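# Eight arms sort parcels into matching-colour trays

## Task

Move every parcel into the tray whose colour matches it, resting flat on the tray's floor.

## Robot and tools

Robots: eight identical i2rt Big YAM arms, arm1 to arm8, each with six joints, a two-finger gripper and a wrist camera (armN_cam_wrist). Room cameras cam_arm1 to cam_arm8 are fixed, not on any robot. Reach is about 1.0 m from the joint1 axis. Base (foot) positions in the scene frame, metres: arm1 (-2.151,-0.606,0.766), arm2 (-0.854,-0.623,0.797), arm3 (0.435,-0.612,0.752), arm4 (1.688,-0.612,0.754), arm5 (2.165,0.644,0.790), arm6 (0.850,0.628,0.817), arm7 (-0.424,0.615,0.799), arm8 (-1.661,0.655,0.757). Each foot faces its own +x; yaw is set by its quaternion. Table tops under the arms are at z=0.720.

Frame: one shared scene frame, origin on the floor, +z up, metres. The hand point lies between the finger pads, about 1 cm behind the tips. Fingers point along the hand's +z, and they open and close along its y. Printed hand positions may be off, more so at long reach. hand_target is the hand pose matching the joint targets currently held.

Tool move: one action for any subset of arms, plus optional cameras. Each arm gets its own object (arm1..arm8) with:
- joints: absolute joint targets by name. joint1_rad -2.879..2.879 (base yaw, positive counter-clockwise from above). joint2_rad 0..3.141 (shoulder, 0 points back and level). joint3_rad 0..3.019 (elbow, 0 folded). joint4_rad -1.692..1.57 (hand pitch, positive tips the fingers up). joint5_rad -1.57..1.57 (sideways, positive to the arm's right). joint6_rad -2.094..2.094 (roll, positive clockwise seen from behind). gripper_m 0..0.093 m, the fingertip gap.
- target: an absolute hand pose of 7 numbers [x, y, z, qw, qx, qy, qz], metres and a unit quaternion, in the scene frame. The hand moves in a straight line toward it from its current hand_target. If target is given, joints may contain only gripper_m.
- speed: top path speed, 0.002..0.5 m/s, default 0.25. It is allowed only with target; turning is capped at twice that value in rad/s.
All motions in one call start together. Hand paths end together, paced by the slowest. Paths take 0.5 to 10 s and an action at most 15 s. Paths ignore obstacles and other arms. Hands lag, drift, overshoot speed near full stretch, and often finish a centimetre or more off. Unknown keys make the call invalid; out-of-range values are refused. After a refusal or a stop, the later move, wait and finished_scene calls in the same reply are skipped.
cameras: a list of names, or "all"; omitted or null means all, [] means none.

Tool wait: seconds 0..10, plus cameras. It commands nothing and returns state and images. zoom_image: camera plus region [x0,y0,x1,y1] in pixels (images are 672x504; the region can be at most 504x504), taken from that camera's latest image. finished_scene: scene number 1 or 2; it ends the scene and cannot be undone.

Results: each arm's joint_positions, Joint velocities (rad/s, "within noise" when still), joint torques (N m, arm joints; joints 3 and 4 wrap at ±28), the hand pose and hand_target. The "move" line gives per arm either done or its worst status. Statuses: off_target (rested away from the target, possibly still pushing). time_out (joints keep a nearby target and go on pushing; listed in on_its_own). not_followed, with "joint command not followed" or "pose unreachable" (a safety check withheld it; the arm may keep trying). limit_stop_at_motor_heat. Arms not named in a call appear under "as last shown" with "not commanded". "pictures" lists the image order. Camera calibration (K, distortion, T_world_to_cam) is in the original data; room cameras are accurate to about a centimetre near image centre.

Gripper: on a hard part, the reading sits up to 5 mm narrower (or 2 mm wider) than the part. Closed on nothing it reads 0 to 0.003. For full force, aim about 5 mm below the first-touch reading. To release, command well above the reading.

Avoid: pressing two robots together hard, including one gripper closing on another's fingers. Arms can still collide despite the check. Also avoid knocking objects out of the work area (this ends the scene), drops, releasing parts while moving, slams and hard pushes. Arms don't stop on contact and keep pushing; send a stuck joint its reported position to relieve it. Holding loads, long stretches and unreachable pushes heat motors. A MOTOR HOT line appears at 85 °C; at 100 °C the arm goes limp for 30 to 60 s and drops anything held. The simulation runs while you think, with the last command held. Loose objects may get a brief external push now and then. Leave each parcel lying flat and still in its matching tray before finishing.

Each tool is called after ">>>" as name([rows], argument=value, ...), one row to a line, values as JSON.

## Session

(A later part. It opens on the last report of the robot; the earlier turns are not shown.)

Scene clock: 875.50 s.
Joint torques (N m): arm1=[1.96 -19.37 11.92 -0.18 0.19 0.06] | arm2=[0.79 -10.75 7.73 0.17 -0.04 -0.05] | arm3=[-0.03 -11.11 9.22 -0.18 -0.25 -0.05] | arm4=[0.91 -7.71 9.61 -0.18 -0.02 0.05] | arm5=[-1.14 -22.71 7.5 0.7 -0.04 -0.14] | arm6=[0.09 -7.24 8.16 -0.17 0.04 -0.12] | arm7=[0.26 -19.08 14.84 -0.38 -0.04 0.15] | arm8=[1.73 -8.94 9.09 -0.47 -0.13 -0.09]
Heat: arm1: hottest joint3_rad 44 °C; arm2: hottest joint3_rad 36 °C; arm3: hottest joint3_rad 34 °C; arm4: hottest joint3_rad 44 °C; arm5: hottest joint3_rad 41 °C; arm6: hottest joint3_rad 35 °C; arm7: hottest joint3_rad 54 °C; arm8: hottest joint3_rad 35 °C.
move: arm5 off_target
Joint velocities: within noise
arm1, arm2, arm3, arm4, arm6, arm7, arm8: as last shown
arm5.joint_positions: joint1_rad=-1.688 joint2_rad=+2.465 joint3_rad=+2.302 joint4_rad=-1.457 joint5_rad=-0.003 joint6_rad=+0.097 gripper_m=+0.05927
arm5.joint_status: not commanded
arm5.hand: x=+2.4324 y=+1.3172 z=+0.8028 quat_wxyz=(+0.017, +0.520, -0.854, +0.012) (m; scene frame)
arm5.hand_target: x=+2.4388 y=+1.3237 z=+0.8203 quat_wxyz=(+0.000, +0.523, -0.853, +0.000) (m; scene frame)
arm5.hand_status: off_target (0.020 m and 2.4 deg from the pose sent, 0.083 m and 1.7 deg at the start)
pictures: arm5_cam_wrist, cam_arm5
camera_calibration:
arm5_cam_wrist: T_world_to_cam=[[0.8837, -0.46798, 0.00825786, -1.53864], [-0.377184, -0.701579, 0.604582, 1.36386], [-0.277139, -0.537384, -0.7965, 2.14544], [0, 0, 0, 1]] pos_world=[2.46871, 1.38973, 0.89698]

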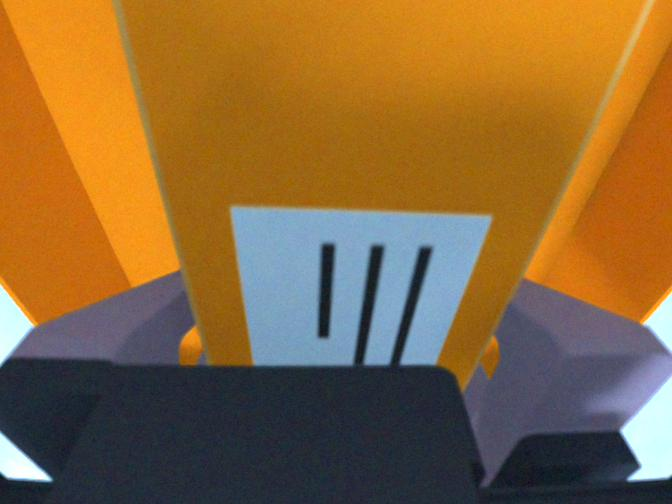

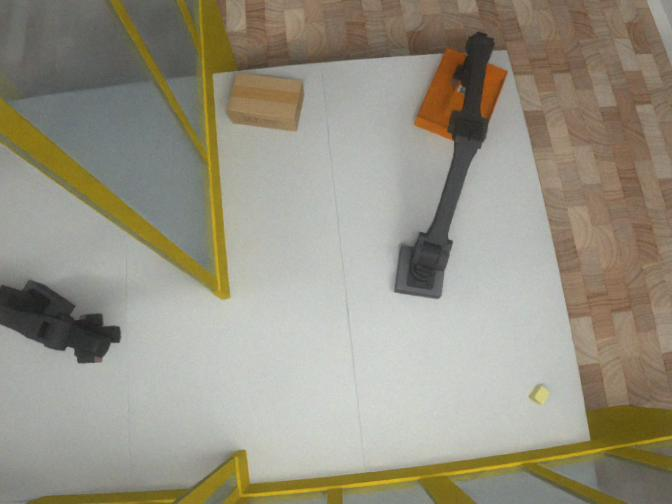

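>>> move(arm5={"target":[2.438,1.32,0.765,0,-0.5225,0.8526,0],"speed":0.12}, cameras=["arm5_cam_wrist","cam_arm5"])

>>> zoom_image(camera="cam_arm5", region=[380, 20, 548, 188])

>>> move(arm5={"target":[2.438,1.32,0.746,0,-0.5225,0.8526,0],"speed":0.08}, cameras=["arm5_cam_wrist","cam_arm5"])

Scene clock: 899.13 s.
Joint torques (N m): arm1=[1.85 -19.31 12 -0.23 0.2 0.07] | arm2=[0.79 -10.7 7.72 0.17 -0.04 -0.05] | arm3=[-0.21 -11.11 9.24 -0.25 -0.25 -0.05] | arm4=[0.91 -7.65 9.59 -0.18 -0.02 0.05] | arm5=[-1.26 -20.89 6.95 0.85 -0.05 -0.12] | arm6=[0.03 -7.3 8.16 -0.16 0.03 -0.12] | arm7=[0.03 -19.02 14.79 -0.42 -0.05 0.14] | arm8=[1.79 -9 9.07 -0.57 -0.13 -0.09]
Heat: arm1: hottest joint3_rad 44 °C; arm2: hottest joint3_rad 36 °C; arm3: hottest joint3_rad 34 °C; arm4: hottest joint3_rad 44 °C; arm5: hottest joint3_rad 39 °C; arm6: hottest joint3_rad 35 °C; arm7: hottest joint3_rad 54 °C; arm8: hottest joint3_rad 35 °C.
move: arm5 done
Joint velocities: within noise
arm1, arm2, arm4, arm6, arm7, arm8: as last shown
arm3.joint_positions: joint1_rad=-1.212 joint2_rad=+1.277 joint3_rad=+1.159 joint4_rad=-1.460 joint5_rad=+0.000 joint6_rad=+0.070 gripper_m=+0.08997
arm3.joint_status: not commanded
arm3.hand: x=+0.5228 y=-0.2697 z=+0.9763 quat_wxyz=(-0.001, +0.585, -0.811, +0.001) (m; scene frame)
arm3.hand_target: x=+0.5190 y=-0.2720 z=+0.9799 quat_wxyz=(+0.000, +0.588, -0.809, +0.000) (m; scene frame)
arm3.hand_status: not commanded
arm5.joint_positions: joint1_rad=-1.688 joint2_rad=+2.473 joint3_rad=+2.210 joint4_rad=-1.334 joint5_rad=-0.003 joint6_rad=+0.097 gripper_m=+0.05927
arm5.joint_status: not commanded
arm5.hand: x=+2.4322 y=+1.3165 z=+0.7624 quat_wxyz=(+0.008, +0.521, -0.854, +0.005) (m; scene frame)
arm5.hand_target: x=+2.4380 y=+1.3200 z=+0.7652 quat_wxyz=(+0.000, +0.522, -0.853, +0.000) (m; scene frame)
arm5.hand_status: done (0.007 m and 1.1 deg from the pose sent, 0.038 m and 2.4 deg at the start)
pictures: arm5_cam_wrist, cam_arm5
camera_calibration:
arm5_cam_wrist: T_world_to_cam=[[0.883821, -0.467785, 0.00618463, -1.5374], [-0.382158, -0.714287, 0.586301, 1.43041], [-0.269845, -0.520548, -0.81007, 2.08333], [0, 0, 0, 1]] pos_world=[2.4676, 1.38702, 0.858502]

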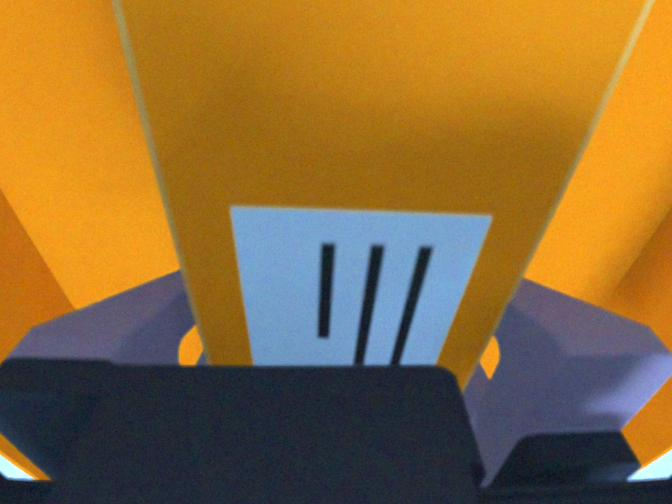

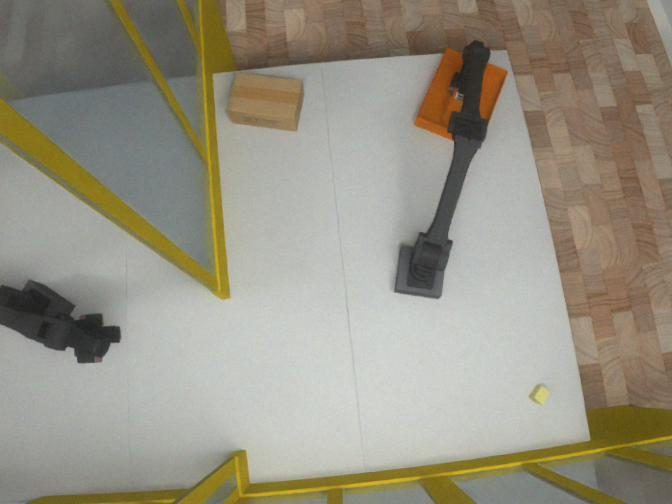

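Scaled by 3.000.

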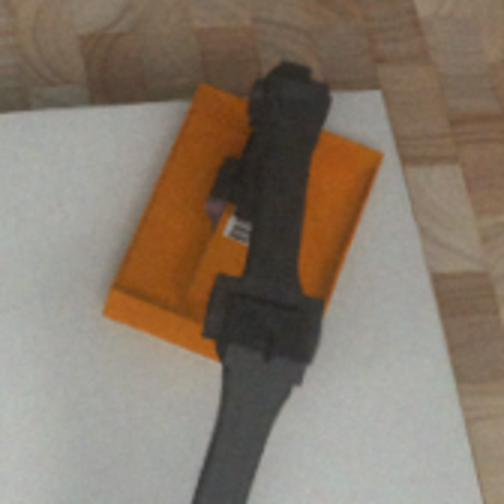

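Scene clock: 900.10 s.
Joint torques (N m): arm1=[1.85 -19.37 12.04 -0.1 0.19 0.07] | arm2=[0.79 -10.7 7.73 0.17 -0.04 -0.05] | arm3=[-0.09 -11.05 9.25 -0.24 -0.25 -0.05] | arm4=[0.91 -7.71 9.61 -0.18 -0.02 0.05] | arm5=[-0.85 -20.48 6.56 0.75 -0.17 -0.12] | arm6=[0.21 -7.3 8.16 -0.16 0.04 -0.12] | arm7=[0.15 -19.08 14.82 -0.4 -0.04 0.15] | arm8=[1.85 -9 9.11 -0.51 -0.13 -0.08]
Heat: arm1: hottest joint3_rad 44 °C; arm2: hottest joint3_rad 36 °C; arm3: hottest joint3_rad 34 °C; arm4: hottest joint3_rad 44 °C; arm5: hottest joint3_rad 39 °C; arm6: hottest joint3_rad 35 °C; arm7: hottest joint3_rad 54 °C; arm8: hottest joint3_rad 35 °C.
move: arm5 done
Joint velocities: within noise
arm1.joint_positions: joint1_rad=-1.540 joint2_rad=+2.210 joint3_rad=+2.099 joint4_rad=-1.479 joint5_rad=+0.004 joint6_rad=+0.253 gripper_m=+0.07489
arm1.joint_status: not commanded
arm1.hand: x=-2.4120 y=-1.2301 z=+0.8775 quat_wxyz=(+0.003, -0.895, -0.446, -0.005) (m; scene frame)
arm1.hand_target: x=-2.4117 y=-1.2406 z=+0.8799 quat_wxyz=(+0.000, -0.895, -0.446, +0.000) (m; scene frame)
arm1.hand_status: not commanded
arm2, arm3, arm4, arm6, arm8: as last shown
arm5.joint_positions: joint1_rad=-1.688 joint2_rad=+2.479 joint3_rad=+2.199 joint4_rad=-1.300 joint5_rad=-0.001 joint6_rad=+0.097 gripper_m=+0.05927
arm5.joint_status: not commanded
arm5.hand: x=+2.4338 y=+1.3197 z=+0.7541 quat_wxyz=(+0.001, +0.521, -0.854, +0.001) (m; scene frame)
arm5.hand_target: x=+2.4379 y=+1.3199 z=+0.7461 quat_wxyz=(+0.000, +0.523, -0.853, +0.000) (m; scene frame)
arm5.hand_status: done (0.009 m and 0.3 deg from the pose sent, 0.018 m and 1.1 deg at the start)
arm7.joint_positions: joint1_rad=+2.153 joint2_rad=+2.280 joint3_rad=+2.100 joint4_rad=-1.436 joint5_rad=+0.000 joint6_rad=+0.136 gripper_m=+0.07495
arm7.joint_status: not commanded
arm7.hand: x=-0.3836 y=+1.2979 z=+0.8607 quat_wxyz=(+0.015, +0.635, -0.772, +0.016) (m; scene frame)
arm7.hand_target: x=-0.3860 y=+1.3128 z=+0.8802 quat_wxyz=(+0.000, +0.636, -0.772, +0.000) (m; scene frame)
arm7.hand_status: not commanded
pictures: arm5_cam_wrist, cam_arm5
camera_calibration:
arm5_cam_wrist: T_world_to_cam=[[0.883968, -0.467512, 0.0058274, -1.53775], [-0.386243, -0.723168, 0.572577, 1.47023], [-0.263472, -0.50839, -0.81983, 2.05454], [0, 0, 0, 1]] pos_world=[2.4685, 1.38882, 0.851517]

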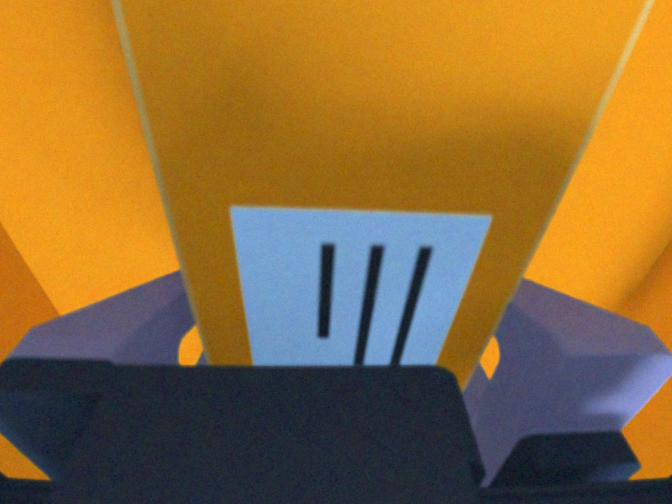

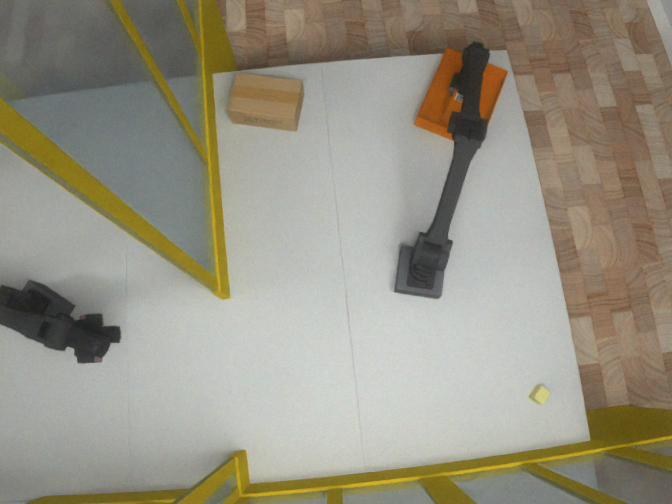

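>>> move(arm5={"joints":{"gripper_m":0.075}}, cameras=[])

>>> move(arm5={"target":[2.437,1.325,0.9,0,-0.5225,0.8526,0]}, cameras=[])

>>> move(arm5={"target":[2.293,0.966,0.98,0,-0.5225,0.8526,0]}, cameras=["cam_arm1","cam_arm3","cam_arm5","cam_arm7"])

>>> zoom_image(camera="cam_arm5", region=[380, 20, 548, 188])

Scene clock: 908.20 s.
Joint torques (N m): arm1=[1.9 -19.43 12 -0.16 0.17 0.07] | arm2=[0.79 -10.75 7.73 0.17 -0.04 -0.05] | arm3=[-0.09 -10.99 9.22 -0.2 -0.26 -0.05] | arm4=[0.85 -7.65 9.61 -0.18 -0.02 0.05] | arm5=[-1.32 -21.3 6.5 0.88 -0.11 -0.12] | arm6=[0.15 -7.3 8.16 -0.17 0.04 -0.13] | arm7=[0.09 -18.9 14.78 -0.35 -0.05 0.16] | arm8=[1.79 -8.94 9.1 -0.51 -0.12 -0.09]
Heat: arm1: hottest joint3_rad 44 °C; arm2: hottest joint3_rad 36 °C; arm3: hottest joint3_rad 34 °C; arm4: hottest joint3_rad 45 °C; arm5: hottest joint2_rad 39 °C; arm6: hottest joint3_rad 35 °C; arm7: hottest joint3_rad 54 °C; arm8: hottest joint3_rad 35 °C.
move: arm5 done
Joint velocities: within noise
arm1, arm2, arm3, arm4, arm6, arm7, arm8: as last shown
arm5.joint_positions: joint1_rad=-1.688 joint2_rad=+2.479 joint3_rad=+2.199 joint4_rad=-1.300 joint5_rad=-0.001 joint6_rad=+0.096 gripper_m=+0.07479
arm5.joint_status: all done
arm5.hand: x=+2.4338 y=+1.3199 z=+0.7538 quat_wxyz=(+0.001, +0.521, -0.854, +0.000) (m; scene frame)
arm5.hand_target: x=+2.4379 y=+1.3199 z=+0.7463 quat_wxyz=(+0.000, +0.522, -0.853, +0.000) (m; scene frame)
arm5.hand_status: not commanded
pictures: none
No camera images: "cameras" was empty.

Scene clock: 910.10 s.
Joint torques (N m): arm1=[2.14 -19.37 12 -0.23 0.18 0.06] | arm2=[0.79 -10.75 7.73 0.17 -0.04 -0.05] | arm3=[0.03 -11.11 9.28 -0.21 -0.25 -0.06] | arm4=[0.91 -7.71 9.59 -0.18 -0.02 0.05] | arm5=[-0.32 -20.89 10.07 -0.14 -0.12 -0.13] | arm6=[0.15 -7.24 8.16 -0.17 0.04 -0.12] | arm7=[0.15 -19.02 14.82 -0.4 -0.05 0.15] | arm8=[1.55 -9.11 9.11 -0.5 -0.12 -0.1]
Heat: arm1: hottest joint3_rad 44 °C; arm2: hottest joint3_rad 36 °C; arm3: hottest joint3_rad 34 °C; arm4: hottest joint3_rad 45 °C; arm5: hottest joint2_rad 39 °C; arm6: hottest joint3_rad 35 °C; arm7: hottest joint3_rad 54 °C; arm8: hottest joint3_rad 35 °C.
move: arm5 off_target
Joint velocities: within noise
arm1, arm3, arm6, arm7: as last shown
arm2.joint_positions: joint1_rad=-1.430 joint2_rad=+1.292 joint3_rad=+1.068 joint4_rad=-1.337 joint5_rad=+0.001 joint6_rad=-0.217 gripper_m=+0.09292
arm2.joint_status: not commanded
arm2.hand: x=-0.6758 y=-0.3128 z=+0.9804 quat_wxyz=(-0.005, +0.593, -0.806, -0.002) (m; scene frame)
arm2.hand_target: x=-0.6799 y=-0.3150 z=+0.9801 quat_wxyz=(+0.000, +0.595, -0.804, +0.000) (m; scene frame)
arm2.hand_status: not commanded
arm4.joint_positions: joint1_rad=+1.831 joint2_rad=+1.276 joint3_rad=+1.167 joint4_rad=-1.456 joint5_rad=+0.011 joint6_rad=-0.351 gripper_m=+0.09290
arm4.joint_status: not commanded
arm4.hand: x=+1.3560 y=-0.4817 z=+0.9816 quat_wxyz=(-0.001, +1.000, -0.004, -0.007) (m; scene frame)
arm4.hand_target: x=+1.3600 y=-0.4859 z=+0.9801 quat_wxyz=(+0.000, +1.000, +0.000, +0.000) (m; scene frame)
arm4.hand_status: not commanded
arm5.joint_positions: joint1_rad=-1.688 joint2_rad=+2.427 joint3_rad=+2.448 joint4_rad=-1.632 joint5_rad=-0.001 joint6_rad=+0.096 gripper_m=+0.07489
arm5.joint_status: not commanded
arm5.hand: x=+2.4322 y=+1.3163 z=+0.8850 quat_wxyz=(+0.014, +0.521, -0.853, +0.010) (m; scene frame)
arm5.hand_target: x=+2.4367 y=+1.3243 z=+0.9001 quat_wxyz=(-0.001, +0.522, -0.853, +0.000) (m; scene frame)
arm5.hand_status: off_target (0.018 m and 2.0 deg from the pose sent, 0.146 m and 0.2 deg at the start; pose on its path clipped on 7 of 57 steps)
arm8.joint_positions: joint1_rad=+0.407 joint2_rad=+1.276 joint3_rad=+1.159 joint4_rad=-1.446 joint5_rad=+0.001 joint6_rad=-0.019 gripper_m=+0.09292
arm8.joint_status: not commanded
arm8.hand: x=-1.7327 y=+0.3046 z=+0.9800 quat_wxyz=(-0.002, -0.768, -0.640, +0.004) (m; scene frame)
arm8.hand_target: x=-1.7320 y=+0.3090 z=+0.9800 quat_wxyz=(+0.000, -0.766, -0.643, +0.000) (m; scene frame)
arm8.hand_status: not commanded
pictures: none
No camera images: "cameras" was empty.

Scene clock: 912.50 s.
Joint torques (N m): arm1=[2.02 -19.6 11.92 -0.2 0.2 0.06] | arm2=[0.79 -10.75 7.73 0.16 -0.04 -0.06] | arm3=[-0.09 -11.22 9.26 -0.24 -0.25 -0.06] | arm4=[0.91 -7.71 9.61 -0.17 -0.02 0.05] | arm5=[-1.03 -6.95 6.83 0.06 -0.11 -0.09] | arm6=[0.03 -7.24 8.18 -0.17 0.04 -0.12] | arm7=[0.15 -19.02 14.82 -0.38 -0.04 0.15] | arm8=[1.61 -9.05 9.16 -0.53 -0.13 -0.1]
Heat: arm1: hottest joint3_rad 44 °C; arm2: hottest joint3_rad 36 °C; arm3: hottest joint3_rad 34 °C; arm4: hottest joint3_rad 45 °C; arm5: hottest joint2_rad 39 °C; arm6: hottest joint3_rad 35 °C; arm7: hottest joint3_rad 54 °C; arm8: hottest joint3_rad 35 °C.
move: arm5 done
Joint velocities: within noise
arm1, arm2, arm3, arm4, arm6, arm7, arm8: as last shown
arm5.joint_positions: joint1_rad=-1.688 joint2_rad=+1.281 joint3_rad=+1.059 joint4_rad=-1.358 joint5_rad=-0.001 joint6_rad=+0.096 gripper_m=+0.07489
arm5.joint_status: not commanded
arm5.hand: x=+2.2932 y=+0.9673 z=+0.9759 quat_wxyz=(+0.001, +0.521, -0.854, +0.000) (m; scene frame)
arm5.hand_target: x=+2.2930 y=+0.9660 z=+0.9800 quat_wxyz=(+0.000, +0.522, -0.853, +0.000) (m; scene frame)
arm5.hand_status: done (0.004 m and 0.2 deg from the pose sent, 0.389 m and 2.0 deg at the start)
pictures: cam_arm1, cam_arm3, cam_arm5, cam_arm7

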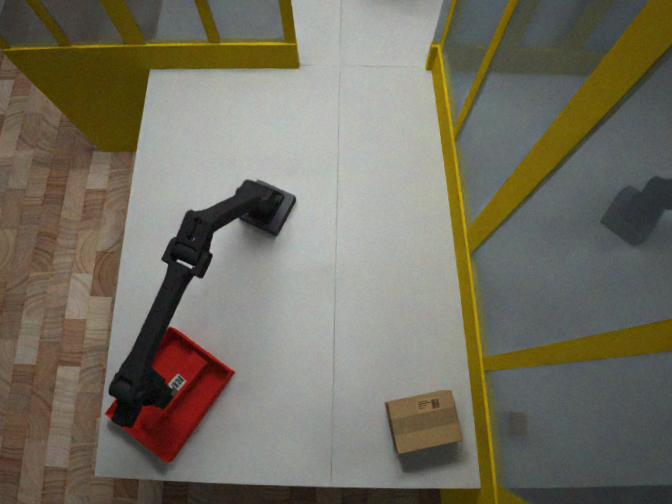

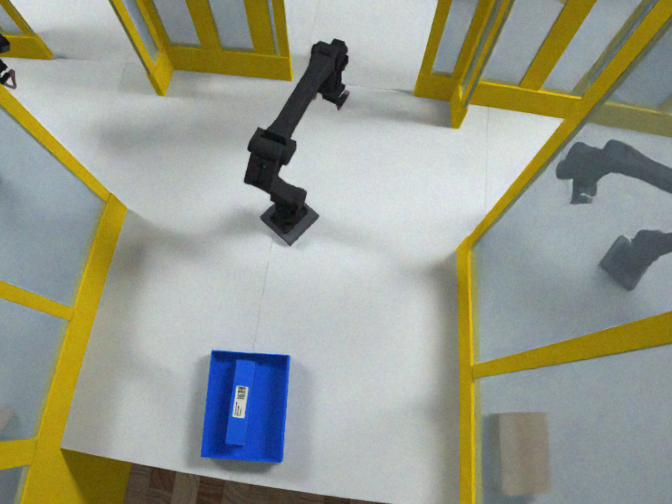

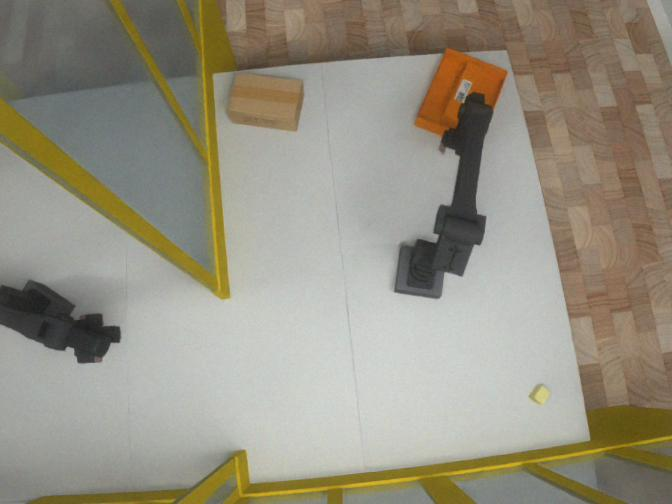

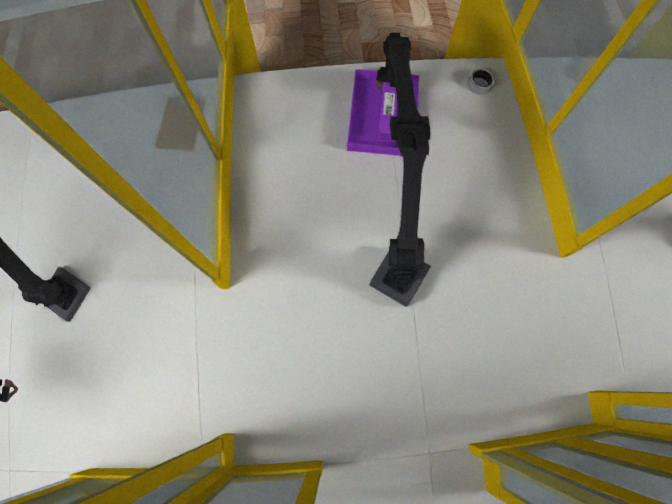

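Scaled by 3.000.

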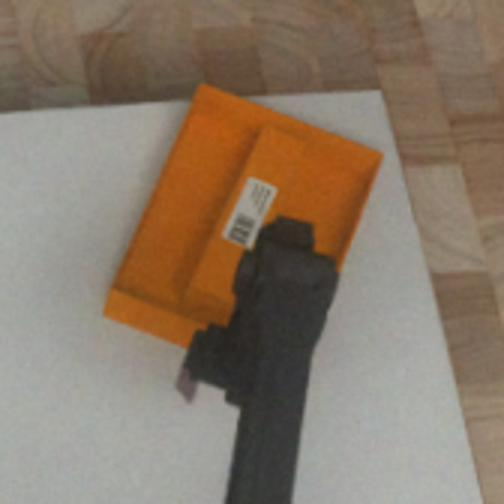

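>>> move(arm5={"joints":{"joint1_rad":-1.0}}, cameras=["cam_arm5"])

>>> zoom_image(camera="cam_arm5", region=[400, 30, 526, 156])

Scene clock: 919.30 s.
Joint torques (N m): arm1=[2.02 -19.49 11.92 -0.1 0.19 0.1] | arm2=[0.79 -10.75 7.72 0.17 -0.04 -0.05] | arm3=[-0.09 -11.05 9.26 -0.27 -0.25 -0.05] | arm4=[0.85 -7.71 9.61 -0.17 -0.02 0.05] | arm5=[-0.44 -7.24 6.78 -0.06 -0.1 -0.11] | arm6=[0.09 -7.3 8.13 -0.16 0.04 -0.13] | arm7=[0.15 -18.9 14.82 -0.36 -0.05 0.15] | arm8=[2.02 -9 9.1 -0.57 -0.13 -0.12]
Heat: arm1: hottest joint3_rad 44 °C; arm2: hottest joint3_rad 36 °C; arm3: hottest joint3_rad 34 °C; arm4: hottest joint3_rad 45 °C; arm5: hottest joint3_rad 39 °C; arm6: hottest joint3_rad 35 °C; arm7: hottest joint3_rad 55 °C; arm8: hottest joint3_rad 35 °C.
move: arm5 done
Joint velocities: within noise
arm1, arm2, arm3, arm4, arm7, arm8: as last shown
arm5.joint_positions: joint1_rad=-1.006 joint2_rad=+1.281 joint3_rad=+1.059 joint4_rad=-1.358 joint5_rad=-0.002 joint6_rad=+0.096 gripper_m=+0.07489
arm5.joint_status: all done
arm5.hand: x=+2.0596 y=+0.9760 z=+0.9751 quat_wxyz=(+0.000, +0.777, -0.630, +0.003) (m; scene frame)
arm5.hand_target: x=+2.0582 y=+0.9743 z=+0.9792 quat_wxyz=(-0.001, +0.780, -0.626, +0.002) (m; scene frame)
arm5.hand_status: not commanded
arm6.joint_positions: joint1_rad=+0.222 joint2_rad=+1.297 joint3_rad=+1.006 joint4_rad=-1.285 joint5_rad=-0.001 joint6_rad=-0.383 gripper_m=+0.08987
arm6.joint_status: not commanded
arm6.hand: x=+1.1727 y=+0.4933 z=+0.9750 quat_wxyz=(+0.002, -0.007, -1.000, -0.001) (m; scene frame)
arm6.hand_target: x=+1.1720 y=+0.4969 z=+0.9799 quat_wxyz=(+0.000, +0.000, -1.000, +0.000) (m; scene frame)
arm6.hand_status: not commanded
pictures: cam_arm5

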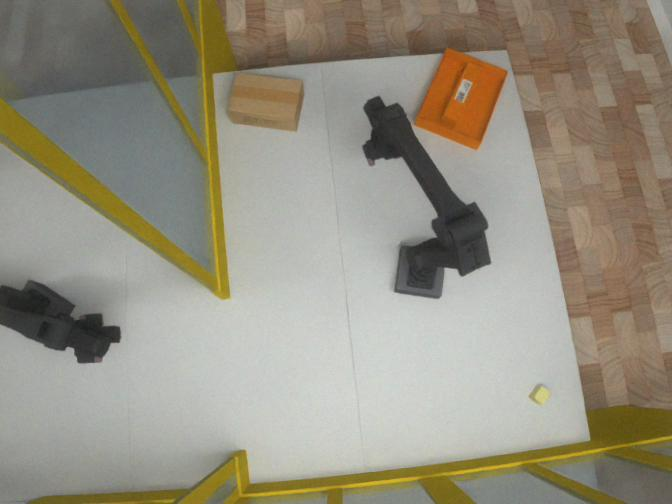

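Scaled by 4.000.

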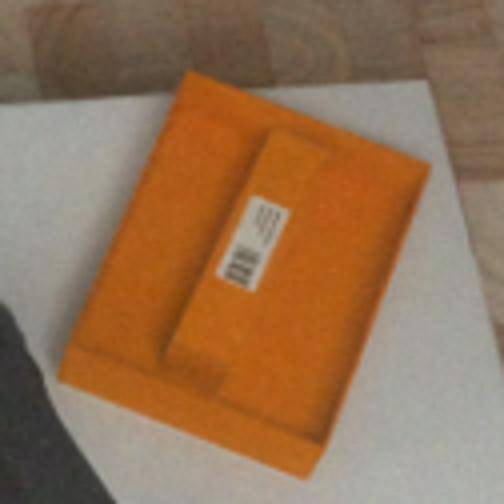

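>>> finished_scene(scene=1)

The scene is finished: the task was done.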